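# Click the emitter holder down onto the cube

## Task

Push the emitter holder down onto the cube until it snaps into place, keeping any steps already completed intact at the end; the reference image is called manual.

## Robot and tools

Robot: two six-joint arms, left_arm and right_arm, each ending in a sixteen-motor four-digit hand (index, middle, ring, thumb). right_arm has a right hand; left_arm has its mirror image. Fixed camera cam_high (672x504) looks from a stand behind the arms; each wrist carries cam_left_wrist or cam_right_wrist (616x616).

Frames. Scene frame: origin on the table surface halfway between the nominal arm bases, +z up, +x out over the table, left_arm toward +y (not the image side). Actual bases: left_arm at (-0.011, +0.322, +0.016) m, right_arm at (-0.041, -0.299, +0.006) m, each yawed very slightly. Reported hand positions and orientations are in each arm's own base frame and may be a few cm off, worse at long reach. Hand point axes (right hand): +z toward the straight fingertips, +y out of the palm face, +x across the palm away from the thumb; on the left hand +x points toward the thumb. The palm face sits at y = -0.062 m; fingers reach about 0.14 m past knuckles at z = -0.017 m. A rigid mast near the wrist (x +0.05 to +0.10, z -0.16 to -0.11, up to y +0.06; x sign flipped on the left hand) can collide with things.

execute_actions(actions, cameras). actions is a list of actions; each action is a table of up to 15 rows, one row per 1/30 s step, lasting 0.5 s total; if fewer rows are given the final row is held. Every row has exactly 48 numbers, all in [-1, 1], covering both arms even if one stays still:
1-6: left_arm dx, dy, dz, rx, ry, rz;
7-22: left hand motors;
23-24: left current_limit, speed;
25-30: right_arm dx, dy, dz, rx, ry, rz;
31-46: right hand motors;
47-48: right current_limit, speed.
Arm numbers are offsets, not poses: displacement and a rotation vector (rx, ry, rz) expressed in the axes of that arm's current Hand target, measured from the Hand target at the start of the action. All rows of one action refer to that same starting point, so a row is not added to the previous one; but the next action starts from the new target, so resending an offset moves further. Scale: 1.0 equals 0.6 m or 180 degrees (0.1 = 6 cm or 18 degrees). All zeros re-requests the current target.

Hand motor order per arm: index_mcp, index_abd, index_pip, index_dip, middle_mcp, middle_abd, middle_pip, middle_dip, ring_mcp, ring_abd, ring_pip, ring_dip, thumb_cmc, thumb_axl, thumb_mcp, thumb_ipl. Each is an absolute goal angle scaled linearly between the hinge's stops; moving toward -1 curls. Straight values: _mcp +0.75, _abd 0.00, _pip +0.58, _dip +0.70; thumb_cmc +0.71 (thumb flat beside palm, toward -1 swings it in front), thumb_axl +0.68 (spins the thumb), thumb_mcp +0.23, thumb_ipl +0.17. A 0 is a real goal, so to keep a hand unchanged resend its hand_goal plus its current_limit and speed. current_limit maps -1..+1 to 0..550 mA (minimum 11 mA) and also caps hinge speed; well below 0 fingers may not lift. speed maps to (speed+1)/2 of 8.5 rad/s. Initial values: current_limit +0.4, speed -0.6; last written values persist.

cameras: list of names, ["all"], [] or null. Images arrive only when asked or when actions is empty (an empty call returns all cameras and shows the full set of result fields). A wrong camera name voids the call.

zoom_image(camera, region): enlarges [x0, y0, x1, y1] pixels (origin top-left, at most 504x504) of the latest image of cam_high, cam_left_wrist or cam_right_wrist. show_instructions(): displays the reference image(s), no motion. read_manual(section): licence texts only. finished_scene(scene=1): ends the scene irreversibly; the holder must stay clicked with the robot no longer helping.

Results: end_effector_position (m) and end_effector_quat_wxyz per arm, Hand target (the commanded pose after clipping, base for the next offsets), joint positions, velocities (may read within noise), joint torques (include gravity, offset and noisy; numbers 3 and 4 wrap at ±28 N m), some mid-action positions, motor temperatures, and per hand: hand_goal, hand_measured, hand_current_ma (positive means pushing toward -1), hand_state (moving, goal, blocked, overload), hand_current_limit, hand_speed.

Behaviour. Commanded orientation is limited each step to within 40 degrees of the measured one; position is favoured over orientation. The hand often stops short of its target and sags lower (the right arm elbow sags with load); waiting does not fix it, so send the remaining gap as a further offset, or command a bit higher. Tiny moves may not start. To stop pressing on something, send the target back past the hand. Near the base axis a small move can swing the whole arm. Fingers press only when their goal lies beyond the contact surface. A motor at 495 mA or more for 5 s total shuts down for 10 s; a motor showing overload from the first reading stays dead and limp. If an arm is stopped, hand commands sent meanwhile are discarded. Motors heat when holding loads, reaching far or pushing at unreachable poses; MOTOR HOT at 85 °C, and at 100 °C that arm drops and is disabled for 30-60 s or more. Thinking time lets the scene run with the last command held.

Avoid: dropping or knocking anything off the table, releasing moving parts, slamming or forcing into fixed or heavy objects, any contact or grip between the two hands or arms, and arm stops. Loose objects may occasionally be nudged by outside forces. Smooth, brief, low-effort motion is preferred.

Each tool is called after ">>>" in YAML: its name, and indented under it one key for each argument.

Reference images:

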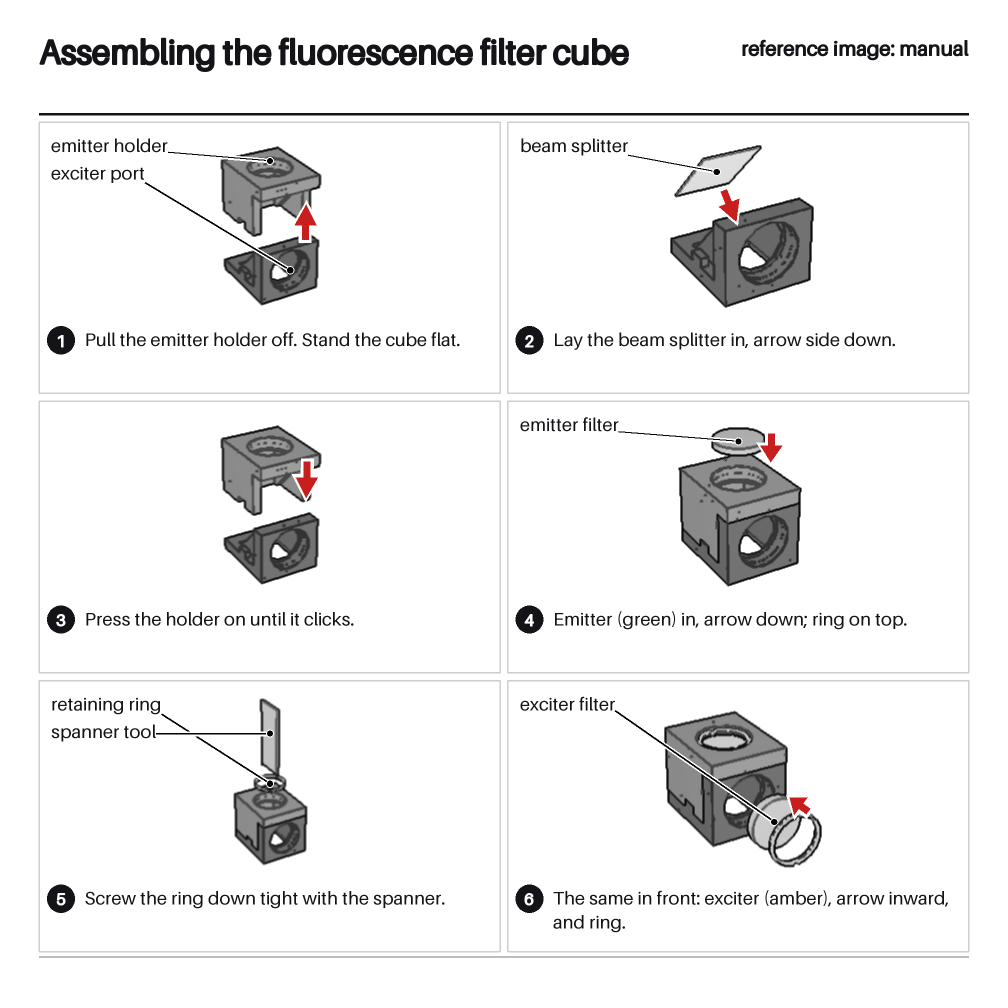

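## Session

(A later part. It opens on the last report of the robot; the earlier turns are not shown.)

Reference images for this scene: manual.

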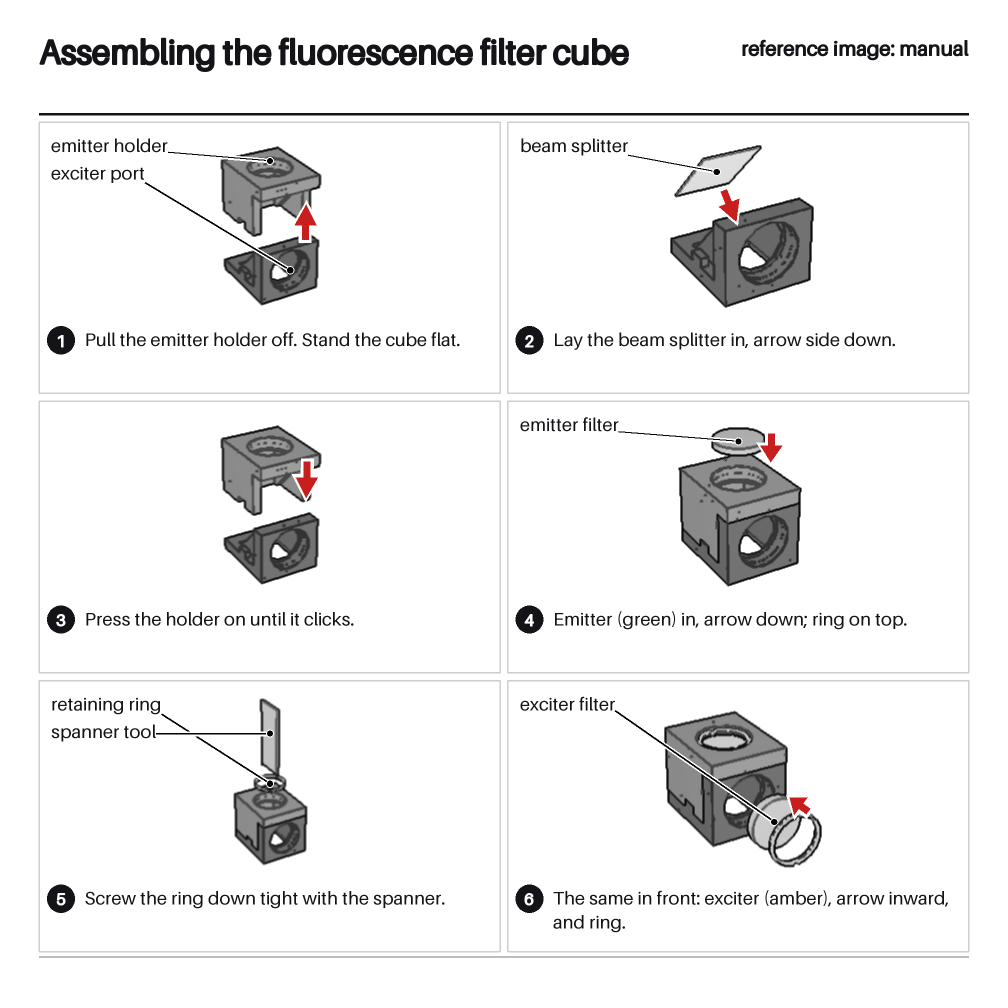

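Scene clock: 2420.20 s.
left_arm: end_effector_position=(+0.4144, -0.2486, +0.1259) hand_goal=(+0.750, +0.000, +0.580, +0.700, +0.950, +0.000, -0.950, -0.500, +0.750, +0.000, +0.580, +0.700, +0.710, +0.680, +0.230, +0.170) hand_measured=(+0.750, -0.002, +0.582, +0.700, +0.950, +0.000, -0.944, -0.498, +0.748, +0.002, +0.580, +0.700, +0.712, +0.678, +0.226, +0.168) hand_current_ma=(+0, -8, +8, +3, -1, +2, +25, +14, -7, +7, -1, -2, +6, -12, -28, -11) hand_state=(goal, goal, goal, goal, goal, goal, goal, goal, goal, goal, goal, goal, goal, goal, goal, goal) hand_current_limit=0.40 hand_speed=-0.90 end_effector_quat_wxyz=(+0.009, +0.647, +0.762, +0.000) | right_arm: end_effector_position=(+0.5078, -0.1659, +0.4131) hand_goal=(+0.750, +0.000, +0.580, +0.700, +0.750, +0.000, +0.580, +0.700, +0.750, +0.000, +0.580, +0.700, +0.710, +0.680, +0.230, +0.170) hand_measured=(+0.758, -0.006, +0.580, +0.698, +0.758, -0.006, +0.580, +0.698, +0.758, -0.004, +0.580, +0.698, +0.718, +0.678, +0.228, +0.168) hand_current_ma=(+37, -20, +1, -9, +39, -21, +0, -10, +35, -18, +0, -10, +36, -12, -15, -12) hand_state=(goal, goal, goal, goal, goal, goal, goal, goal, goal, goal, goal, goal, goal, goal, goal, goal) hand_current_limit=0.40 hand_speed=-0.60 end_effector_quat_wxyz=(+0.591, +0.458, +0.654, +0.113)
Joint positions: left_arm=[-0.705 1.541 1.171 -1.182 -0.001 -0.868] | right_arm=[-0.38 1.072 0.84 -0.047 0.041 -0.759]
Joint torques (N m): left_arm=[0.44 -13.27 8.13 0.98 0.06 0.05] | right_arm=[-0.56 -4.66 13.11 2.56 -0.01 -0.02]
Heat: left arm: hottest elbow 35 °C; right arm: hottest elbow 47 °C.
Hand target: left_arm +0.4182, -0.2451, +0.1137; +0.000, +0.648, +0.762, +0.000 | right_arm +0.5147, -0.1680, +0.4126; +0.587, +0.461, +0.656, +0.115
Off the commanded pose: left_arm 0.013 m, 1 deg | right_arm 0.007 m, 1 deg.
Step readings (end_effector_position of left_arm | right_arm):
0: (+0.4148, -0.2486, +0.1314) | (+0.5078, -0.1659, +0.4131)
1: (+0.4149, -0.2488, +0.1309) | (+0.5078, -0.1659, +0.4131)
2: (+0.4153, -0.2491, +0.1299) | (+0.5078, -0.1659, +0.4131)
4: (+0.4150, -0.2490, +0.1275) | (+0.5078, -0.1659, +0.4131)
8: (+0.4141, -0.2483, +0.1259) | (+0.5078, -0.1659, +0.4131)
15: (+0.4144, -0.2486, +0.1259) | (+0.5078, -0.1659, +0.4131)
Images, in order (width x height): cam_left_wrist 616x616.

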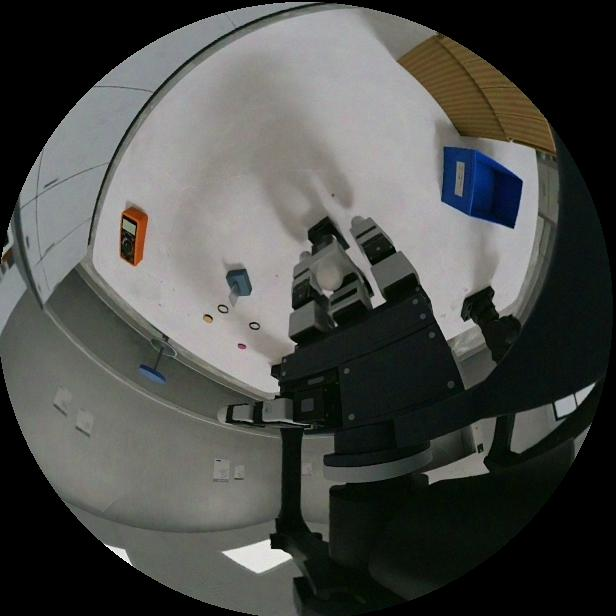

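>>> execute_actions:
  actions:
    - [[0,0.001,0.006,0,0,0,0.75,0,0.58,0.7,0.95,0,-0.95,-0.5,0.75,0,0.58,0.7,0.71,0.68,0.23,0.17,0.4,-0.9,0,0,0,0,0,0,0.75,0,0.58,0.7,0.75,0,0.58,0.7,0.75,0,0.58,0.7,0.71,0.68,0.23,0.17,0.4,-0.6]]
    - [[0,0,0,0,0,0,0.75,-0.15,0.58,0.7,0.95,0,-0.95,-0.5,0.75,0.15,0.58,0.7,0.71,0.68,0.23,0.17,0.4,-0.95,0,0,0,0,0,0,0.75,0,0.58,0.7,0.75,0,0.58,0.7,0.75,0,0.58,0.7,0.71,0.68,0.23,0.17,0.4,-0.6]]
    - [[0,0,0,0,0,0,0.75,-0.15,0.58,0.7,0.95,0,-0.95,-0.5,0.75,0.15,0.58,0.7,0.71,0.68,0.23,0.17,0.4,-0.95,0,0,0,0,0,0,0.75,0,0.58,0.7,0.75,0,0.58,0.7,0.75,0,0.58,0.7,0.71,0.68,0.23,0.17,0.4,-0.6]]
    - [[0,0,0,0,0,0,0.75,-0.25,0.58,0.7,0.95,0,-0.95,-0.5,0.75,0.25,0.58,0.7,0.71,0.68,0.23,0.17,0.4,-0.9,0,0,0,0,0,0,0.75,0,0.58,0.7,0.75,0,0.58,0.7,0.75,0,0.58,0.7,0.71,0.68,0.23,0.17,0.4,-0.6]]
  cameras: ["cam_high", "cam_left_wrist"]

>>> zoom_image:
  camera: "cam_left_wrist"
  region: [290, 190, 360, 260]

>>> zoom_image:
  camera: "cam_high"
  region: [330, 130, 380, 180]

Scene clock: 2447.47 s.
left_arm: end_effector_position=(+0.4153, -0.2494, +0.1249) hand_goal=(+0.750, -0.250, +0.580, +0.700, +0.950, +0.000, -0.950, -0.500, +0.750, +0.250, +0.580, +0.700, +0.710, +0.680, +0.230, +0.170) hand_measured=(+0.750, -0.170, +0.582, +0.700, +0.950, +0.000, -0.944, -0.498, +0.748, +0.170, +0.580, +0.700, +0.712, +0.678, +0.226, +0.168) hand_current_ma=(+0, +350, +8, +3, -1, +2, +25, +14, -7, -348, -1, -2, +6, -12, -28, -11) hand_state=(goal, blocked, goal, goal, goal, goal, goal, goal, goal, blocked, goal, goal, goal, goal, goal, goal) hand_current_limit=0.40 hand_speed=-0.90 end_effector_quat_wxyz=(+0.012, +0.648, +0.762, +0.000) | right_arm: end_effector_position=(+0.5078, -0.1659, +0.4131) hand_goal=(+0.750, +0.000, +0.580, +0.700, +0.750, +0.000, +0.580, +0.700, +0.750, +0.000, +0.580, +0.700, +0.710, +0.680, +0.230, +0.170) hand_measured=(+0.758, -0.006, +0.580, +0.698, +0.758, -0.006, +0.580, +0.698, +0.758, -0.004, +0.580, +0.698, +0.718, +0.678, +0.228, +0.168) hand_current_ma=(+37, -20, +1, -9, +39, -21, +0, -10, +35, -18, +0, -10, +36, -12, -15, -12) hand_state=(goal, goal, goal, goal, goal, goal, goal, goal, goal, goal, goal, goal, goal, goal, goal, goal) hand_current_limit=0.40 hand_speed=-0.60 end_effector_quat_wxyz=(+0.591, +0.458, +0.654, +0.113)
Joint positions: left_arm=[-0.705 1.542 1.168 -1.173 -0.001 -0.867] | right_arm=[-0.38 1.072 0.84 -0.047 0.041 -0.759]
Joint torques (N m): left_arm=[0.56 -12.69 7.98 1.02 0.05 0.07] | right_arm=[-0.56 -4.78 13.14 2.59 -0.01 -0.02]
Heat: left arm: hottest elbow 34 °C; right arm: hottest elbow 47 °C.
Hand target: left_arm +0.4188, -0.2451, +0.1102; +0.000, +0.648, +0.762, +0.000 | right_arm +0.5147, -0.1680, +0.4126; +0.587, +0.461, +0.656, +0.115
Off the commanded pose: left_arm 0.016 m, 1 deg | right_arm 0.007 m, 1 deg.
Step readings (end_effector_position of left_arm | right_arm):
0: (+0.4144, -0.2486, +0.1259) | (+0.5078, -0.1659, +0.4131)
1: (+0.4145, -0.2487, +0.1258) | (+0.5078, -0.1659, +0.4131)
2: (+0.4148, -0.2490, +0.1257) | (+0.5078, -0.1659, +0.4131)
4: (+0.4152, -0.2493, +0.1254) | (+0.5078, -0.1659, +0.4131)
8: (+0.4152, -0.2493, +0.1251) | (+0.5078, -0.1659, +0.4131)
15: (+0.4153, -0.2494, +0.1251) | (+0.5078, -0.1659, +0.4131)
16: (+0.4153, -0.2494, +0.1251) | (+0.5078, -0.1659, +0.4131)
17: (+0.4153, -0.2494, +0.1251) | (+0.5078, -0.1659, +0.4131)
19: (+0.4153, -0.2494, +0.1251) | (+0.5078, -0.1659, +0.4131)
23: (+0.4153, -0.2494, +0.1251) | (+0.5078, -0.1659, +0.4131)
30: (+0.4153, -0.2494, +0.1251) | (+0.5078, -0.1659, +0.4131)
31: (+0.4153, -0.2494, +0.1251) | (+0.5078, -0.1659, +0.4131)
32: (+0.4153, -0.2494, +0.1251) | (+0.5078, -0.1659, +0.4131)
34: (+0.4153, -0.2494, +0.1251) | (+0.5078, -0.1659, +0.4131)
38: (+0.4153, -0.2494, +0.1251) | (+0.5078, -0.1659, +0.4131)
45: (+0.4153, -0.2494, +0.1251) | (+0.5078, -0.1659, +0.4131)
46: (+0.4153, -0.2494, +0.1251) | (+0.5078, -0.1659, +0.4131)
47: (+0.4153, -0.2494, +0.1251) | (+0.5078, -0.1659, +0.4131)
49: (+0.4153, -0.2494, +0.1249) | (+0.5078, -0.1659, +0.4131)
53: (+0.4153, -0.2494, +0.1249) | (+0.5078, -0.1659, +0.4131)
60: (+0.4153, -0.2494, +0.1249) | (+0.5078, -0.1659, +0.4131)
Images, in order (width x height): cam_high 672x504, cam_left_wrist 616x616.

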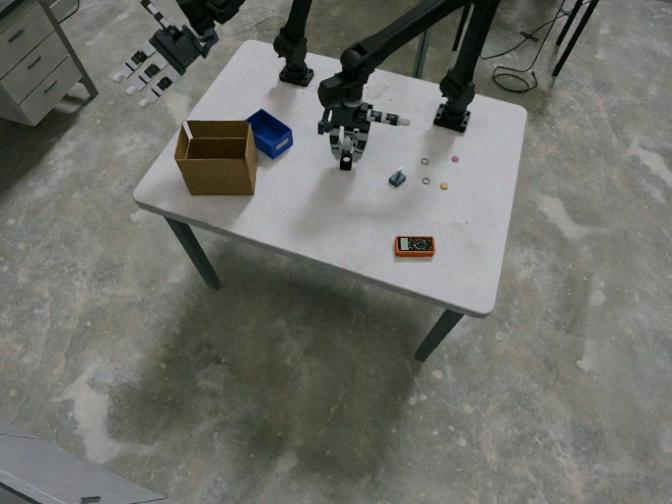

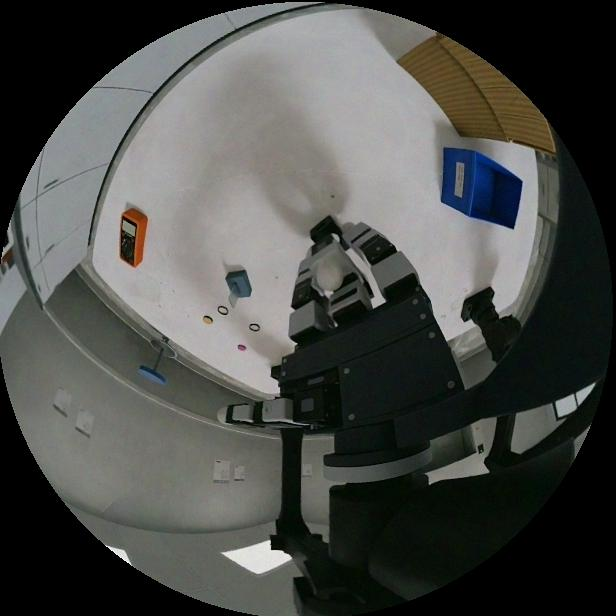

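Scaled by 7.200 from the camera's 616x616 image, which has a finer 880x880 frame.

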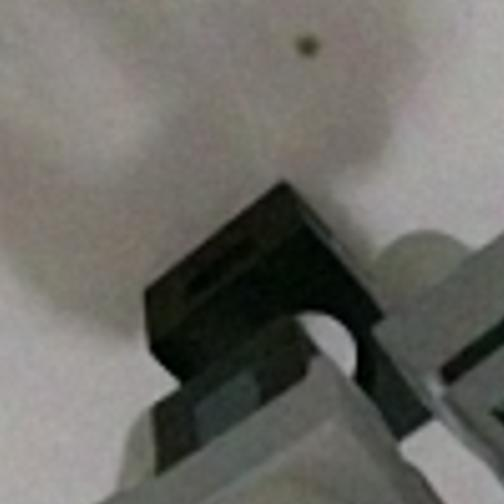

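Scaled by 10.080 from the camera's 672x504 image, which has a finer 960x720 frame.

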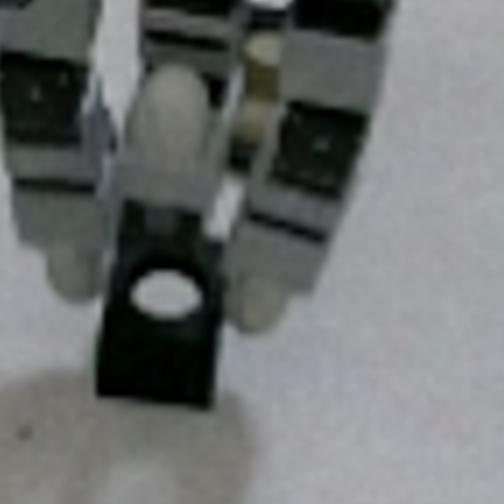

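>>> execute_actions:
  actions:
    - [[0,0,-0.05,0,0,0,0.75,-0.26,0.58,0.7,0.95,0,-0.95,-0.5,0.75,0.26,0.58,0.7,0.71,0.68,0.23,0.17,0.4,-0.9,0,0,0,0,0,0,0.75,0,0.58,0.7,0.75,0,0.58,0.7,0.75,0,0.58,0.7,0.71,0.68,0.23,0.17,0.4,-0.6]]
    - [[0,0,-0.05,0,0,0,0.75,-0.26,0.58,0.7,0.95,0,-0.95,-0.5,0.75,0.26,0.58,0.7,0.71,0.68,0.23,0.17,0.4,-0.9,0,0,0,0,0,0,0.75,0,0.58,0.7,0.75,0,0.58,0.7,0.75,0,0.58,0.7,0.71,0.68,0.23,0.17,0.4,-0.6]]
  cameras: ["cam_high", "cam_left_wrist"]

>>> zoom_image:
  camera: "cam_left_wrist"
  region: [290, 190, 360, 260]

>>> zoom_image:
  camera: "cam_high"
  region: [325, 115, 375, 165]

Scene clock: 2459.23 s.
left_arm: end_effector_position=(+0.4052, -0.2409, +0.1479) hand_goal=(+0.750, -0.260, +0.580, +0.700, +0.950, +0.000, -0.950, -0.500, +0.750, +0.260, +0.580, +0.700, +0.710, +0.680, +0.230, +0.170) hand_measured=(+0.748, -0.256, +0.580, +0.700, +0.950, +0.000, -0.944, -0.498, +0.748, +0.254, +0.580, +0.700, +0.712, +0.678, +0.226, +0.168) hand_current_ma=(-11, +21, +1, +3, -2, +2, +25, +14, -6, -27, -2, -2, +6, -12, -29, -11) hand_state=(goal, goal, goal, goal, goal, goal, goal, goal, goal, goal, goal, goal, goal, goal, goal, goal) hand_current_limit=0.40 hand_speed=-0.90 end_effector_quat_wxyz=(-0.023, +0.648, +0.761, +0.000) | right_arm: end_effector_position=(+0.5078, -0.1659, +0.4131) hand_goal=(+0.750, +0.000, +0.580, +0.700, +0.750, +0.000, +0.580, +0.700, +0.750, +0.000, +0.580, +0.700, +0.710, +0.680, +0.230, +0.170) hand_measured=(+0.758, -0.006, +0.580, +0.698, +0.758, -0.006, +0.580, +0.698, +0.758, -0.004, +0.580, +0.698, +0.718, +0.678, +0.228, +0.168) hand_current_ma=(+37, -20, +1, -9, +39, -21, +0, -10, +35, -18, +0, -10, +36, -12, -15, -12) hand_state=(goal, goal, goal, goal, goal, goal, goal, goal, goal, goal, goal, goal, goal, goal, goal, goal) hand_current_limit=0.40 hand_speed=-0.60 end_effector_quat_wxyz=(+0.591, +0.458, +0.654, +0.113)
Joint positions: left_arm=[-0.705 1.53 1.225 -1.312 -0.001 -0.865] | right_arm=[-0.38 1.072 0.84 -0.047 0.041 -0.759]
Joint torques (N m): left_arm=[0.5 -16.15 12.41 0.2 0.02 0.02] | right_arm=[-0.5 -4.78 13.12 2.59 -0.01 -0.02]
Heat: left arm: hottest elbow 34 °C; right arm: hottest elbow 47 °C.
Hand target: left_arm +0.4188, -0.2450, +0.1702; +0.000, +0.648, +0.762, +0.000 | right_arm +0.5147, -0.1680, +0.4126; +0.587, +0.461, +0.656, +0.115
Off the commanded pose: left_arm 0.026 m, 3 deg | right_arm 0.007 m, 1 deg.
Step readings (end_effector_position of left_arm | right_arm):
0: (+0.4153, -0.2494, +0.1249) | (+0.5078, -0.1659, +0.4131)
1: (+0.4137, -0.2481, +0.1246) | (+0.5078, -0.1659, +0.4131)
2: (+0.4117, -0.2465, +0.1248) | (+0.5078, -0.1659, +0.4131)
4: (+0.4072, -0.2427, +0.1242) | (+0.5078, -0.1659, +0.4131)
8: (+0.4047, -0.2406, +0.1238) | (+0.5078, -0.1659, +0.4131)
15: (+0.4046, -0.2405, +0.1238) | (+0.5078, -0.1659, +0.4131)
16: (+0.4035, -0.2395, +0.1249) | (+0.5078, -0.1659, +0.4131)
17: (+0.4022, -0.2384, +0.1275) | (+0.5078, -0.1659, +0.4131)
19: (+0.4015, -0.2377, +0.1356) | (+0.5078, -0.1659, +0.4131)
23: (+0.4049, -0.2406, +0.1464) | (+0.5078, -0.1659, +0.4131)
30: (+0.4053, -0.2410, +0.1479) | (+0.5078, -0.1659, +0.4131)
Images, in order (width x height): cam_high 672x504, cam_left_wrist 616x616.

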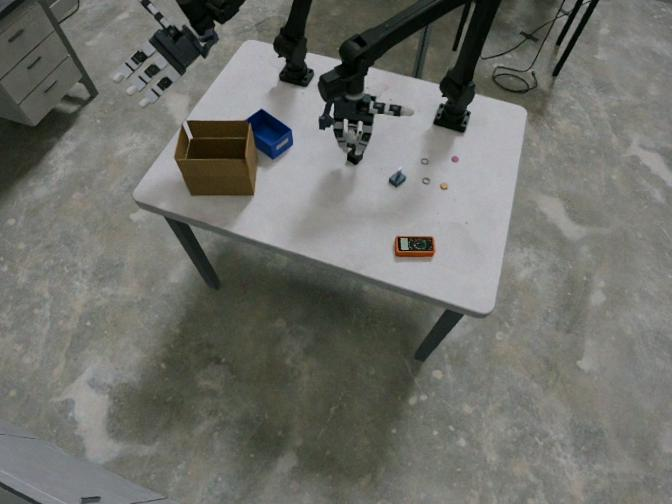

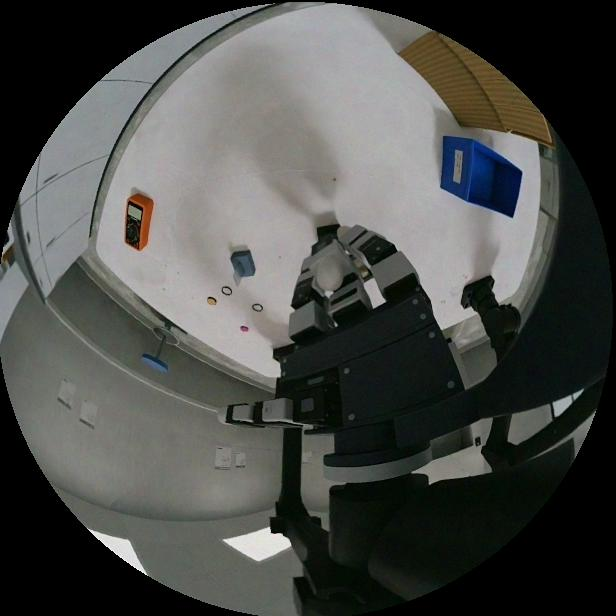

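Scaled by 7.200 from the camera's 616x616 image, which has a finer 880x880 frame.

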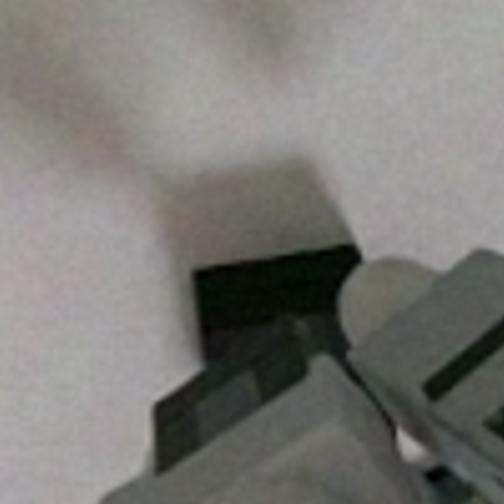

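Scaled by 10.080 from the camera's 672x504 image, which has a finer 960x720 frame.

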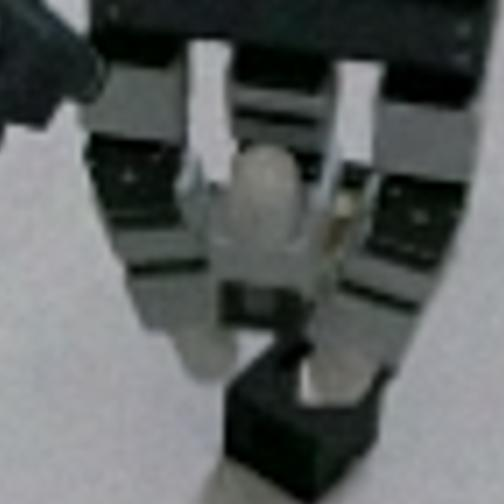

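>>> execute_actions:
  actions:
    - [[0,0,-0.05,0,0,0.075,0.75,0,0.58,0.7,0.95,0,-0.95,-0.5,0.75,0,0.58,0.7,0.71,0.68,0.23,0.17,0.4,-0.6,0,0,0,0,0,0,0.75,0,0.58,0.7,0.75,0,0.58,0.7,0.75,0,0.58,0.7,0.71,0.68,0.23,0.17,0.4,-0.6]]
    - [[-0.041,-0.0568,0,0,0,0.0744,0.75,0,0.58,0.7,0.95,0,-0.95,-0.5,0.75,0,0.58,0.7,0.71,0.68,0.23,0.17,0.4,-0.6,0,0,0,0,0,0,0.75,0,0.58,0.7,0.75,0,0.58,0.7,0.75,0,0.58,0.7,0.71,0.68,0.23,0.17,0.4,-0.6]]
    - [[0,0,0.05,0,0,0,0.75,0,0.58,0.7,0.95,0,-0.95,-0.5,0.75,0,0.58,0.7,0.71,0.68,0.23,0.17,0.4,-0.6,0,0,0,0,0,0,0.75,0,0.58,0.7,0.75,0,0.58,0.7,0.75,0,0.58,0.7,0.71,0.68,0.23,0.17,0.4,-0.6]]
  cameras: ["cam_high", "cam_left_wrist"]

>>> zoom_image:
  camera: "cam_left_wrist"
  region: [280, 180, 370, 270]

>>> zoom_image:
  camera: "cam_high"
  region: [325, 115, 385, 175]

Scene clock: 2579.80 s.
left_arm: end_effector_position=(+0.3816, -0.2623, +0.1750) hand_goal=(+0.750, +0.000, +0.580, +0.700, +0.950, +0.000, -0.950, -0.500, +0.750, +0.000, +0.580, +0.700, +0.710, +0.680, +0.230, +0.170) hand_measured=(+0.748, -0.002, +0.580, +0.700, +0.950, +0.000, -0.944, -0.498, +0.748, +0.002, +0.580, +0.700, +0.710, +0.678, +0.226, +0.168) hand_current_ma=(-8, -10, +0, +3, -4, +2, +25, +14, -8, +12, -2, -2, +4, -12, -29, -11) hand_state=(goal, goal, goal, goal, goal, goal, goal, goal, goal, goal, goal, goal, goal, goal, goal, goal) hand_current_limit=0.40 hand_speed=-0.60 end_effector_quat_wxyz=(+0.001, +0.802, +0.597, +0.000) | right_arm: end_effector_position=(+0.5078, -0.1659, +0.4131) hand_goal=(+0.750, +0.000, +0.580, +0.700, +0.750, +0.000, +0.580, +0.700, +0.750, +0.000, +0.580, +0.700, +0.710, +0.680, +0.230, +0.170) hand_measured=(+0.758, -0.006, +0.580, +0.698, +0.758, -0.006, +0.580, +0.698, +0.758, -0.004, +0.580, +0.698, +0.718, +0.678, +0.228, +0.168) hand_current_ma=(+37, -20, +1, -9, +39, -21, +0, -10, +35, -18, +0, -10, +36, -12, -15, -12) hand_state=(goal, goal, goal, goal, goal, goal, goal, goal, goal, goal, goal, goal, goal, goal, goal, goal) hand_current_limit=0.40 hand_speed=-0.60 end_effector_quat_wxyz=(+0.591, +0.458, +0.654, +0.113)
Joint positions: left_arm=[-0.723 1.391 1.145 -1.322 0 -0.432] | right_arm=[-0.38 1.072 0.84 -0.047 0.041 -0.759]
Joint torques (N m): left_arm=[-0.91 -11.58 8.98 0.96 0.06 0.04] | right_arm=[-0.56 -4.72 13.12 2.58 -0.01 -0.02]
Heat: left arm: hottest elbow 39 °C; right arm: hottest elbow 48 °C.
Hand target: left_arm +0.3830, -0.2670, +0.1702; +0.000, +0.807, +0.591, +0.000 | right_arm +0.5147, -0.1680, +0.4126; +0.587, +0.461, +0.656, +0.115
Off the commanded pose: left_arm 0.007 m, 1 deg | right_arm 0.007 m, 1 deg.
Step readings (end_effector_position of left_arm | right_arm):
0: (+0.4052, -0.2409, +0.1479) | (+0.5078, -0.1659, +0.4131)
1: (+0.4052, -0.2408, +0.1490) | (+0.5078, -0.1659, +0.4131)
2: (+0.4046, -0.2407, +0.1509) | (+0.5078, -0.1659, +0.4131)
4: (+0.4022, -0.2386, +0.1591) | (+0.5078, -0.1659, +0.4131)
8: (+0.4033, -0.2364, +0.1788) | (+0.5078, -0.1659, +0.4131)
15: (+0.4074, -0.2405, +0.1872) | (+0.5078, -0.1659, +0.4131)
16: (+0.4066, -0.2421, +0.1870) | (+0.5078, -0.1659, +0.4131)
17: (+0.4039, -0.2444, +0.1864) | (+0.5078, -0.1659, +0.4131)
19: (+0.3950, -0.2504, +0.1874) | (+0.5078, -0.1659, +0.4131)
23: (+0.3859, -0.2617, +0.1957) | (+0.5078, -0.1659, +0.4131)
30: (+0.3852, -0.2647, +0.1982) | (+0.5078, -0.1659, +0.4131)
31: (+0.3853, -0.2650, +0.1960) | (+0.5078, -0.1659, +0.4131)
32: (+0.3863, -0.2659, +0.1933) | (+0.5078, -0.1659, +0.4131)
34: (+0.3844, -0.2644, +0.1828) | (+0.5078, -0.1659, +0.4131)
38: (+0.3805, -0.2612, +0.1746) | (+0.5078, -0.1659, +0.4131)
45: (+0.3816, -0.2623, +0.1750) | (+0.5078, -0.1659, +0.4131)
Images, in order (width x height): cam_high 672x504, cam_left_wrist 616x616.

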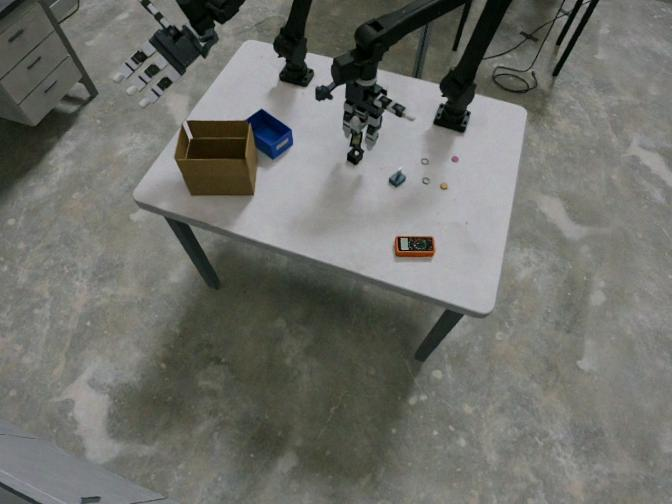

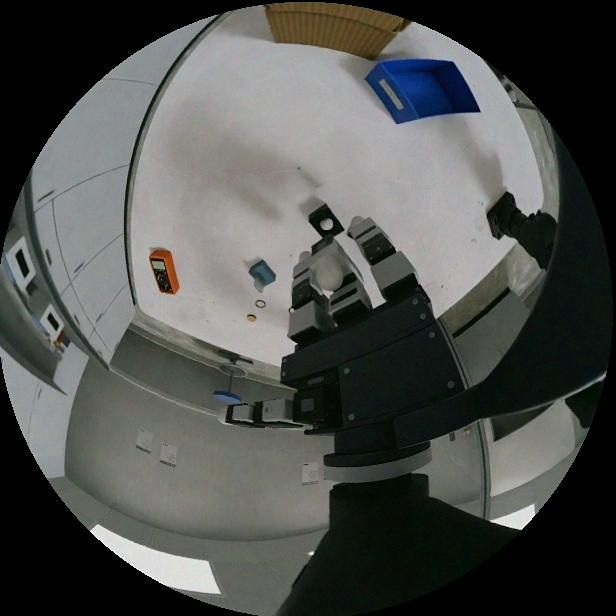

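Scaled by 5.600 from the camera's 616x616 image, which has a finer 880x880 frame.

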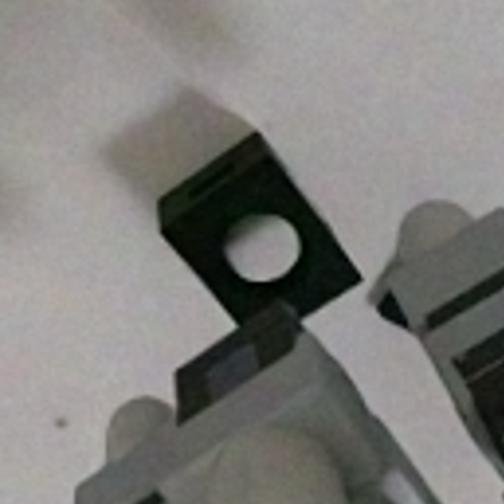

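Scaled by 8.400 from the camera's 672x504 image, which has a finer 960x720 frame.

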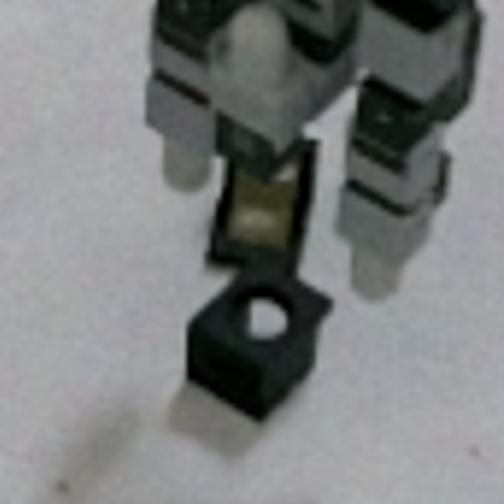

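>>> execute_actions:
  actions:
    - [[-0.0025,0.0088,0.045,0,0,0,0.75,0,0.58,0.7,0.95,0,-0.95,-0.5,0.75,0,0.58,0.7,0.71,0.68,0.23,0.17,0.4,-0.6,0,0,0,0,0,0,0.75,0,0.58,0.7,0.75,0,0.58,0.7,0.75,0,0.58,0.7,0.71,0.68,0.23,0.17,0.4,-0.6]]
    - [[0,0,0.042,0,0,0,0.75,0,0.58,0.7,0.95,0,-0.95,-0.5,0.75,0,0.58,0.7,0.71,0.68,0.23,0.17,0.4,-0.6,0,0,0,0,0,0,0.75,0,0.58,0.7,0.75,0,0.58,0.7,0.75,0,0.58,0.7,0.71,0.68,0.23,0.17,0.4,-0.6]]
  cameras: ["cam_left_wrist"]

>>> zoom_image:
  camera: "cam_left_wrist"
  region: [290, 190, 360, 260]

Scene clock: 2606.77 s.
left_arm: end_effector_position=(+0.3867, -0.2670, +0.1255) hand_goal=(+0.750, +0.000, +0.580, +0.700, +0.950, +0.000, -0.950, -0.500, +0.750, +0.000, +0.580, +0.700, +0.710, +0.680, +0.230, +0.170) hand_measured=(+0.750, -0.002, +0.580, +0.700, +0.950, +0.000, -0.944, -0.498, +0.750, +0.002, +0.580, +0.700, +0.710, +0.678, +0.226, +0.168) hand_current_ma=(-1, -9, +0, +3, -1, +2, +25, +14, -2, +12, -2, -2, +4, -12, -28, -11) hand_state=(goal, goal, goal, goal, goal, goal, goal, goal, goal, goal, goal, goal, goal, goal, goal, goal) hand_current_limit=0.40 hand_speed=-0.60 end_effector_quat_wxyz=(+0.004, +0.803, +0.596, +0.001) | right_arm: end_effector_position=(+0.5078, -0.1659, +0.4131) hand_goal=(+0.750, +0.000, +0.580, +0.700, +0.750, +0.000, +0.580, +0.700, +0.750, +0.000, +0.580, +0.700, +0.710, +0.680, +0.230, +0.170) hand_measured=(+0.758, -0.006, +0.580, +0.698, +0.758, -0.006, +0.580, +0.698, +0.758, -0.004, +0.580, +0.698, +0.718, +0.678, +0.228, +0.168) hand_current_ma=(+37, -20, +1, -9, +39, -21, +0, -10, +35, -18, +0, -10, +36, -12, -15, -12) hand_state=(goal, goal, goal, goal, goal, goal, goal, goal, goal, goal, goal, goal, goal, goal, goal, goal) hand_current_limit=0.40 hand_speed=-0.60 end_effector_quat_wxyz=(+0.591, +0.458, +0.654, +0.113)
Joint positions: left_arm=[-0.723 1.446 1.065 -1.181 0 -0.43] | right_arm=[-0.38 1.072 0.84 -0.047 0.041 -0.759]
Joint torques (N m): left_arm=[-0.67 -11.87 8.42 1.01 0.06 0.04] | right_arm=[-0.5 -4.72 13.12 2.58 0 -0.02]
Heat: left arm: hottest elbow 37 °C; right arm: hottest elbow 48 °C.
Hand target: left_arm +0.3876, -0.2701, +0.1181; +0.000, +0.807, +0.591, +0.000 | right_arm +0.5147, -0.1680, +0.4126; +0.587, +0.461, +0.656, +0.115
Off the commanded pose: left_arm 0.008 m, 1 deg | right_arm 0.007 m, 1 deg.
Step readings (end_effector_position of left_arm | right_arm):
0: (+0.3816, -0.2623, +0.1750) | (+0.5078, -0.1659, +0.4131)
1: (+0.3822, -0.2628, +0.1737) | (+0.5078, -0.1659, +0.4131)
2: (+0.3842, -0.2645, +0.1720) | (+0.5078, -0.1659, +0.4131)
4: (+0.3861, -0.2664, +0.1642) | (+0.5078, -0.1659, +0.4131)
8: (+0.3862, -0.2665, +0.1524) | (+0.5078, -0.1659, +0.4131)
15: (+0.3868, -0.2671, +0.1509) | (+0.5078, -0.1659, +0.4131)
16: (+0.3871, -0.2673, +0.1493) | (+0.5078, -0.1659, +0.4131)
17: (+0.3885, -0.2686, +0.1472) | (+0.5078, -0.1659, +0.4131)
19: (+0.3882, -0.2683, +0.1380) | (+0.5078, -0.1659, +0.4131)
23: (+0.3860, -0.2663, +0.1264) | (+0.5078, -0.1659, +0.4131)
30: (+0.3867, -0.2670, +0.1255) | (+0.5078, -0.1659, +0.4131)
Images, in order (width x height): cam_left_wrist 616x616.

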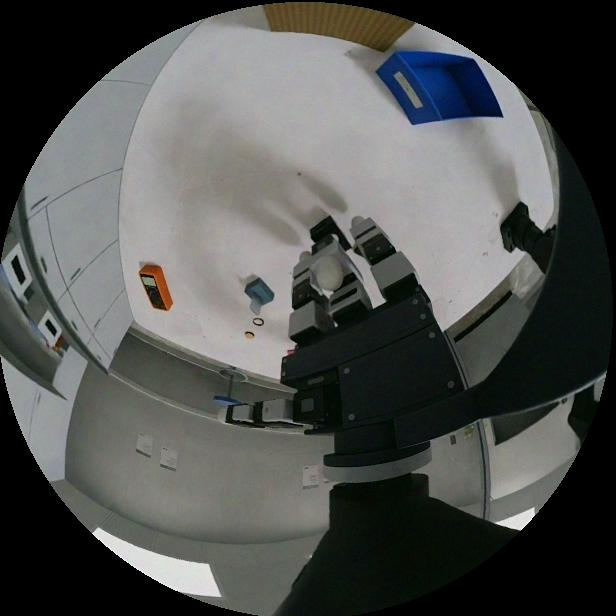

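Scaled by 7.200 from the camera's 616x616 image, which has a finer 880x880 frame.

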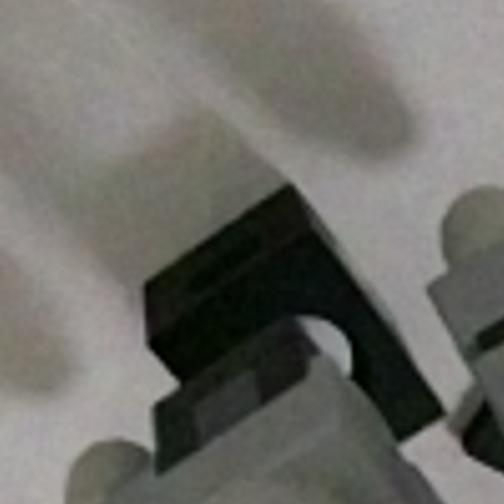

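>>> execute_actions:
  actions:
    - [[0,0,0.01,0,0,0,0.765,0,0.58,0.7,0.95,0,-0.95,-0.5,0.765,0,0.58,0.7,0.71,0.68,0.23,0.17,0.4,-0.9,0,0,0,0,0,0,0.75,0,0.58,0.7,0.75,0,0.58,0.7,0.75,0,0.58,0.7,0.71,0.68,0.23,0.17,0.4,-0.6]]
    - [[0,0,0,0,0,0,0.765,-0.15,0.58,0.7,0.95,0,-0.95,-0.5,0.765,0.15,0.58,0.7,0.71,0.68,0.23,0.17,0.4,-0.95,0,0,0,0,0,0,0.75,0,0.58,0.7,0.75,0,0.58,0.7,0.75,0,0.58,0.7,0.71,0.68,0.23,0.17,0.4,-0.6]]
    - [[0,0,0,0,0,0,0.765,-0.15,0.58,0.7,0.95,0,-0.95,-0.5,0.765,0.15,0.58,0.7,0.71,0.68,0.23,0.17,0.4,-0.95,0,0,0,0,0,0,0.75,0,0.58,0.7,0.75,0,0.58,0.7,0.75,0,0.58,0.7,0.71,0.68,0.23,0.17,0.4,-0.6]]
    - [[0,0,0,0,0,0,0.765,-0.27,0.58,0.7,0.95,0,-0.95,-0.5,0.765,0.27,0.58,0.7,0.71,0.68,0.23,0.17,0.4,-0.9,0,0,0,0,0,0,0.75,0,0.58,0.7,0.75,0,0.58,0.7,0.75,0,0.58,0.7,0.71,0.68,0.23,0.17,0.4,-0.6]]
  cameras: ["cam_left_wrist"]

>>> zoom_image:
  camera: "cam_left_wrist"
  region: [290, 190, 360, 260]

Scene clock: 2638.03 s.
left_arm: end_effector_position=(+0.3882, -0.2683, +0.1244) hand_goal=(+0.766, -0.270, +0.580, +0.700, +0.950, +0.000, -0.950, -0.500, +0.766, +0.270, +0.580, +0.700, +0.710, +0.680, +0.230, +0.170) hand_measured=(+0.762, -0.170, +0.580, +0.700, +0.950, +0.000, -0.944, -0.498, +0.762, +0.170, +0.580, +0.700, +0.710, +0.678, +0.226, +0.168) hand_current_ma=(-24, +385, +0, +3, -1, +2, +25, +14, -25, -385, -2, -2, +4, -12, -28, -11) hand_state=(goal, blocked, goal, goal, goal, goal, goal, goal, goal, blocked, goal, goal, goal, goal, goal, goal) hand_current_limit=0.40 hand_speed=-0.90 end_effector_quat_wxyz=(+0.010, +0.803, +0.596, +0.002) | right_arm: end_effector_position=(+0.5078, -0.1659, +0.4131) hand_goal=(+0.750, +0.000, +0.580, +0.700, +0.750, +0.000, +0.580, +0.700, +0.750, +0.000, +0.580, +0.700, +0.710, +0.680, +0.230, +0.170) hand_measured=(+0.758, -0.006, +0.580, +0.698, +0.758, -0.006, +0.580, +0.698, +0.758, -0.004, +0.580, +0.698, +0.718, +0.678, +0.228, +0.168) hand_current_ma=(+37, -20, +1, -9, +39, -21, +0, -10, +35, -18, +0, -10, +36, -12, -15, -12) hand_state=(goal, goal, goal, goal, goal, goal, goal, goal, goal, goal, goal, goal, goal, goal, goal, goal) hand_current_limit=0.40 hand_speed=-0.60 end_effector_quat_wxyz=(+0.591, +0.458, +0.654, +0.113)
Joint positions: left_arm=[-0.723 1.446 1.059 -1.164 0 -0.43] | right_arm=[-0.38 1.072 0.84 -0.047 0.041 -0.759]
Joint torques (N m): left_arm=[-0.73 -11.16 7.97 1.02 0.06 0.03] | right_arm=[-0.5 -4.72 13.14 2.56 -0.01 -0.02]
Heat: left arm: hottest elbow 36 °C; right arm: hottest elbow 48 °C.
Hand target: left_arm +0.3876, -0.2701, +0.1120; +0.000, +0.807, +0.591, +0.000 | right_arm +0.5147, -0.1680, +0.4126; +0.587, +0.461, +0.656, +0.115
Off the commanded pose: left_arm 0.013 m, 1 deg | right_arm 0.007 m, 1 deg.
Step readings (end_effector_position of left_arm | right_arm):
0: (+0.3867, -0.2670, +0.1255) | (+0.5078, -0.1659, +0.4131)
1: (+0.3869, -0.2671, +0.1253) | (+0.5078, -0.1659, +0.4131)
2: (+0.3874, -0.2676, +0.1252) | (+0.5078, -0.1659, +0.4131)
4: (+0.3880, -0.2681, +0.1247) | (+0.5078, -0.1659, +0.4131)
8: (+0.3881, -0.2682, +0.1244) | (+0.5078, -0.1659, +0.4131)
15: (+0.3882, -0.2683, +0.1244) | (+0.5078, -0.1659, +0.4131)
16: (+0.3882, -0.2683, +0.1244) | (+0.5078, -0.1659, +0.4131)
17: (+0.3882, -0.2683, +0.1244) | (+0.5078, -0.1659, +0.4131)
19: (+0.3882, -0.2683, +0.1244) | (+0.5078, -0.1659, +0.4131)
23: (+0.3882, -0.2683, +0.1244) | (+0.5078, -0.1659, +0.4131)
30: (+0.3882, -0.2683, +0.1244) | (+0.5078, -0.1659, +0.4131)
31: (+0.3882, -0.2683, +0.1244) | (+0.5078, -0.1659, +0.4131)
32: (+0.3882, -0.2683, +0.1244) | (+0.5078, -0.1659, +0.4131)
34: (+0.3882, -0.2683, +0.1244) | (+0.5078, -0.1659, +0.4131)
38: (+0.3882, -0.2683, +0.1244) | (+0.5078, -0.1659, +0.4131)
45: (+0.3882, -0.2683, +0.1244) | (+0.5078, -0.1659, +0.4131)
46: (+0.3882, -0.2683, +0.1244) | (+0.5078, -0.1659, +0.4131)
47: (+0.3882, -0.2683, +0.1244) | (+0.5078, -0.1659, +0.4131)
49: (+0.3882, -0.2683, +0.1244) | (+0.5078, -0.1659, +0.4131)
53: (+0.3882, -0.2683, +0.1244) | (+0.5078, -0.1659, +0.4131)
60: (+0.3882, -0.2683, +0.1244) | (+0.5078, -0.1659, +0.4131)
Images, in order (width x height): cam_left_wrist 616x616.

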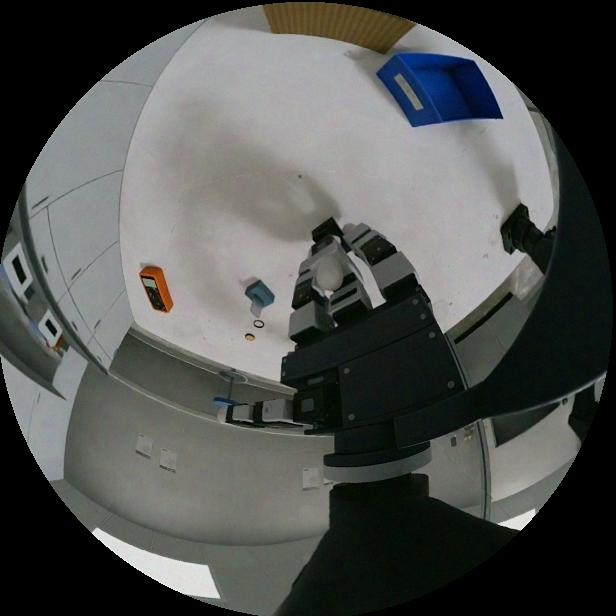

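Scaled by 7.200 from the camera's 616x616 image, which has a finer 880x880 frame.

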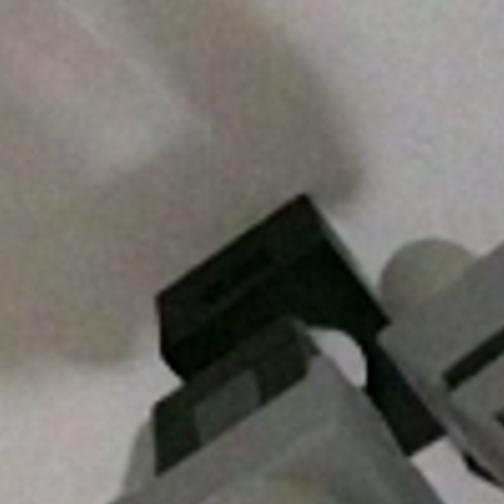

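>>> execute_actions:
  actions:
    - [[0,0,0,0,0,0,0.765,-0.08,0.58,0.7,0.95,0,-0.95,-0.5,0.765,0.08,0.58,0.7,0.71,0.68,0.23,0.17,0.4,-0.9,0,0,0,0,0,0,0.75,0,0.58,0.7,0.75,0,0.58,0.7,0.75,0,0.58,0.7,0.71,0.68,0.23,0.17,0.4,-0.6]]
    - [[0,0,0.01,0,0,0,0.765,-0.08,0.58,0.7,0.95,0,-0.95,-0.5,0.765,0.08,0.58,0.7,0.71,0.68,0.23,0.17,0.4,-0.9,0,0,0,0,0,0,0.75,0,0.58,0.7,0.75,0,0.58,0.7,0.75,0,0.58,0.7,0.71,0.68,0.23,0.17,0.4,-0.6]]
  cameras: ["cam_left_wrist"]

>>> zoom_image:
  camera: "cam_left_wrist"
  region: [290, 190, 360, 260]

Scene clock: 2649.23 s.
left_arm: end_effector_position=(+0.3880, -0.2681, +0.1185) hand_goal=(+0.766, -0.080, +0.580, +0.700, +0.950, +0.000, -0.950, -0.500, +0.766, +0.080, +0.580, +0.700, +0.710, +0.680, +0.230, +0.170) hand_measured=(+0.762, -0.082, +0.580, +0.700, +0.950, +0.000, -0.944, -0.498, +0.762, +0.082, +0.580, +0.700, +0.710, +0.678, +0.226, +0.168) hand_current_ma=(-22, -11, +0, +3, -1, +2, +25, +14, -22, +12, -2, -2, +4, -12, -28, -11) hand_state=(goal, goal, goal, goal, goal, goal, goal, goal, goal, goal, goal, goal, goal, goal, goal, goal) hand_current_limit=0.40 hand_speed=-0.90 end_effector_quat_wxyz=(+0.010, +0.803, +0.596, +0.002) | right_arm: end_effector_position=(+0.5078, -0.1659, +0.4131) hand_goal=(+0.750, +0.000, +0.580, +0.700, +0.750, +0.000, +0.580, +0.700, +0.750, +0.000, +0.580, +0.700, +0.710, +0.680, +0.230, +0.170) hand_measured=(+0.758, -0.006, +0.580, +0.698, +0.758, -0.006, +0.580, +0.698, +0.758, -0.004, +0.580, +0.698, +0.718, +0.678, +0.228, +0.168) hand_current_ma=(+37, -20, +1, -9, +39, -21, +0, -10, +35, -18, +0, -10, +36, -12, -15, -12) hand_state=(goal, goal, goal, goal, goal, goal, goal, goal, goal, goal, goal, goal, goal, goal, goal, goal) hand_current_limit=0.40 hand_speed=-0.60 end_effector_quat_wxyz=(+0.591, +0.458, +0.654, +0.113)
Joint positions: left_arm=[-0.723 1.452 1.049 -1.148 0 -0.43] | right_arm=[-0.38 1.072 0.84 -0.047 0.041 -0.759]
Joint torques (N m): left_arm=[-0.62 -11.28 8.06 1.02 0.07 0.03] | right_arm=[-0.5 -4.66 13.11 2.59 -0.01 -0.02]
Heat: left arm: hottest elbow 35 °C; right arm: hottest elbow 48 °C.
Hand target: left_arm +0.3876, -0.2701, +0.1060; +0.000, +0.807, +0.591, +0.000 | right_arm +0.5147, -0.1680, +0.4126; +0.587, +0.461, +0.656, +0.115
Off the commanded pose: left_arm 0.013 m, 1 deg | right_arm 0.007 m, 1 deg.
Step readings (end_effector_position of left_arm | right_arm):
0: (+0.3882, -0.2683, +0.1244) | (+0.5078, -0.1659, +0.4131)
1: (+0.3882, -0.2683, +0.1244) | (+0.5078, -0.1659, +0.4131)
2: (+0.3882, -0.2683, +0.1244) | (+0.5078, -0.1659, +0.4131)
4: (+0.3882, -0.2683, +0.1244) | (+0.5078, -0.1659, +0.4131)
8: (+0.3882, -0.2683, +0.1244) | (+0.5078, -0.1659, +0.4131)
15: (+0.3882, -0.2683, +0.1244) | (+0.5078, -0.1659, +0.4131)
16: (+0.3883, -0.2684, +0.1239) | (+0.5078, -0.1659, +0.4131)
17: (+0.3886, -0.2687, +0.1235) | (+0.5078, -0.1659, +0.4131)
19: (+0.3885, -0.2685, +0.1215) | (+0.5078, -0.1659, +0.4131)
23: (+0.3878, -0.2680, +0.1186) | (+0.5078, -0.1659, +0.4131)
30: (+0.3880, -0.2681, +0.1185) | (+0.5078, -0.1659, +0.4131)
Images, in order (width x height): cam_left_wrist 616x616.

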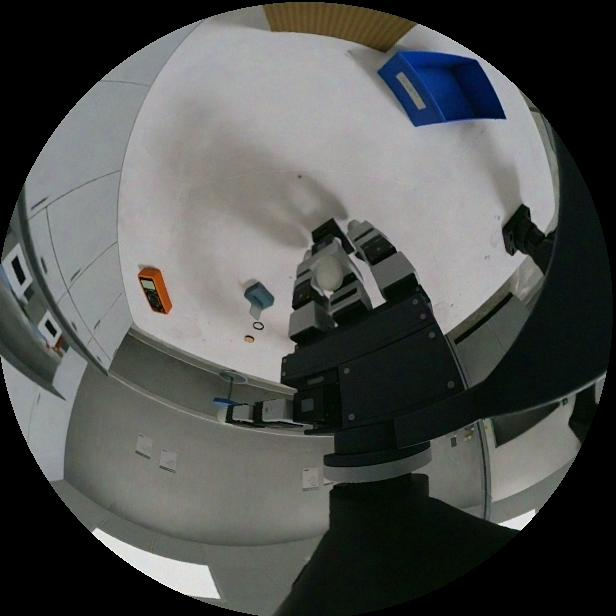

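Scaled by 7.200 from the camera's 616x616 image, which has a finer 880x880 frame.

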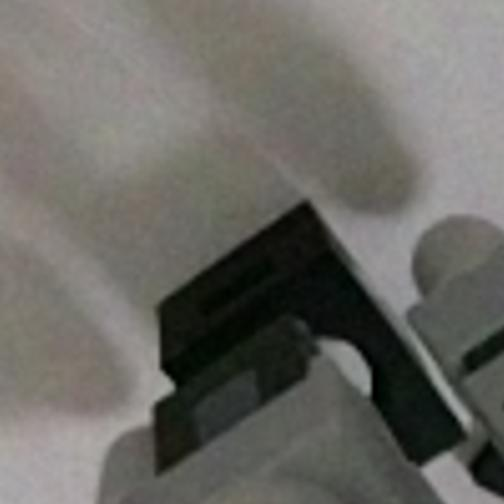

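>>> execute_actions:
  actions:
    - [[0,0,0,0,0,0,0.782,-0.12,0.58,0.7,0.95,0,-0.95,-0.5,0.782,0.12,0.58,0.7,0.71,0.68,0.23,0.17,0.4,-0.9,0,0,0,0,0,0,0.75,0,0.58,0.7,0.75,0,0.58,0.7,0.75,0,0.58,0.7,0.71,0.68,0.23,0.17,0.4,-0.6]]
    - [[0,0,0,0,0,0,0.782,-0.18,0.58,0.7,0.95,0,-0.95,-0.5,0.782,0.18,0.58,0.7,0.71,0.68,0.23,0.17,0.4,-0.9,0,0,0,0,0,0,0.75,0,0.58,0.7,0.75,0,0.58,0.7,0.75,0,0.58,0.7,0.71,0.68,0.23,0.17,0.4,-0.6]]
    - [[0,0,0,0,0,0,0.782,-0.27,0.58,0.7,0.95,0,-0.95,-0.5,0.782,0.27,0.58,0.7,0.71,0.68,0.23,0.17,0.4,-0.9,0,0,0,0,0,0,0.75,0,0.58,0.7,0.75,0,0.58,0.7,0.75,0,0.58,0.7,0.71,0.68,0.23,0.17,0.4,-0.6]]
  cameras: ["cam_left_wrist"]

>>> zoom_image:
  camera: "cam_left_wrist"
  region: [290, 190, 360, 260]

Scene clock: 2673.80 s.
left_arm: end_effector_position=(+0.3880, -0.2681, +0.1185) hand_goal=(+0.782, -0.270, +0.580, +0.700, +0.950, +0.000, -0.950, -0.500, +0.782, +0.270, +0.580, +0.700, +0.710, +0.680, +0.230, +0.170) hand_measured=(+0.776, -0.172, +0.580, +0.700, +0.950, +0.000, -0.944, -0.498, +0.776, +0.168, +0.580, +0.700, +0.710, +0.678, +0.226, +0.168) hand_current_ma=(-28, +385, +0, +3, -1, +2, +25, +14, -26, -385, -2, -2, +4, -12, -28, -11) hand_state=(goal, blocked, goal, goal, goal, goal, goal, goal, goal, blocked, goal, goal, goal, goal, goal, goal) hand_current_limit=0.40 hand_speed=-0.90 end_effector_quat_wxyz=(+0.010, +0.803, +0.596, +0.002) | right_arm: end_effector_position=(+0.5078, -0.1659, +0.4131) hand_goal=(+0.750, +0.000, +0.580, +0.700, +0.750, +0.000, +0.580, +0.700, +0.750, +0.000, +0.580, +0.700, +0.710, +0.680, +0.230, +0.170) hand_measured=(+0.758, -0.006, +0.580, +0.698, +0.758, -0.006, +0.580, +0.698, +0.758, -0.004, +0.580, +0.698, +0.718, +0.678, +0.228, +0.168) hand_current_ma=(+37, -20, +1, -9, +39, -21, +0, -10, +35, -18, +0, -10, +36, -12, -15, -12) hand_state=(goal, goal, goal, goal, goal, goal, goal, goal, goal, goal, goal, goal, goal, goal, goal, goal) hand_current_limit=0.40 hand_speed=-0.60 end_effector_quat_wxyz=(+0.591, +0.458, +0.654, +0.113)
Joint positions: left_arm=[-0.723 1.452 1.049 -1.148 0 -0.43] | right_arm=[-0.38 1.072 0.84 -0.047 0.041 -0.759]
Joint torques (N m): left_arm=[-0.79 -11.05 8.06 0.96 0.06 0.04] | right_arm=[-0.5 -4.66 13.12 2.56 -0.01 -0.02]
Heat: left arm: hottest elbow 34 °C; right arm: hottest elbow 48 °C.
Hand target: left_arm +0.3876, -0.2701, +0.1060; +0.000, +0.807, +0.591, +0.000 | right_arm +0.5147, -0.1680, +0.4126; +0.587, +0.461, +0.656, +0.115
Off the commanded pose: left_arm 0.013 m, 1 deg | right_arm 0.007 m, 1 deg.
Step readings (end_effector_position of left_arm | right_arm):
0: (+0.3880, -0.2681, +0.1185) | (+0.5078, -0.1659, +0.4131)
1: (+0.3880, -0.2681, +0.1185) | (+0.5078, -0.1659, +0.4131)
2: (+0.3880, -0.2681, +0.1185) | (+0.5078, -0.1659, +0.4131)
4: (+0.3880, -0.2681, +0.1185) | (+0.5078, -0.1659, +0.4131)
8: (+0.3880, -0.2681, +0.1185) | (+0.5078, -0.1659, +0.4131)
15: (+0.3880, -0.2681, +0.1185) | (+0.5078, -0.1659, +0.4131)
16: (+0.3880, -0.2681, +0.1185) | (+0.5078, -0.1659, +0.4131)
17: (+0.3880, -0.2681, +0.1185) | (+0.5078, -0.1659, +0.4131)
19: (+0.3880, -0.2681, +0.1185) | (+0.5078, -0.1659, +0.4131)
23: (+0.3880, -0.2681, +0.1185) | (+0.5078, -0.1659, +0.4131)
30: (+0.3880, -0.2681, +0.1185) | (+0.5078, -0.1659, +0.4131)
31: (+0.3880, -0.2681, +0.1185) | (+0.5078, -0.1659, +0.4131)
32: (+0.3880, -0.2681, +0.1185) | (+0.5078, -0.1659, +0.4131)
34: (+0.3880, -0.2681, +0.1185) | (+0.5078, -0.1659, +0.4131)
38: (+0.3880, -0.2681, +0.1185) | (+0.5078, -0.1659, +0.4131)
45: (+0.3880, -0.2681, +0.1185) | (+0.5078, -0.1659, +0.4131)
Images, in order (width x height): cam_left_wrist 616x616.

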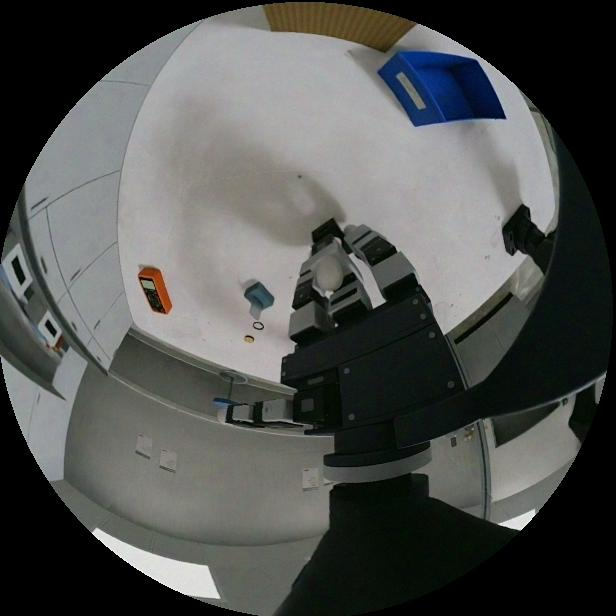

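Scaled by 7.200 from the camera's 616x616 image, which has a finer 880x880 frame.

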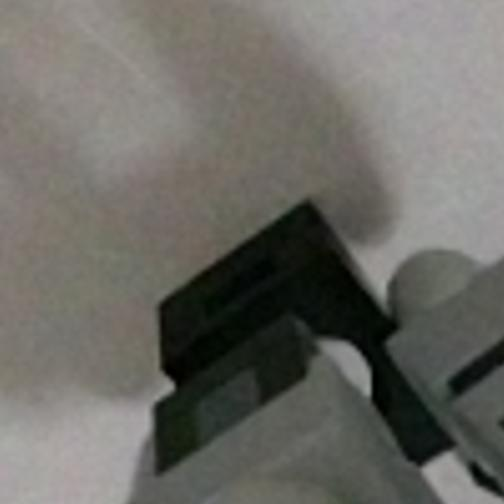

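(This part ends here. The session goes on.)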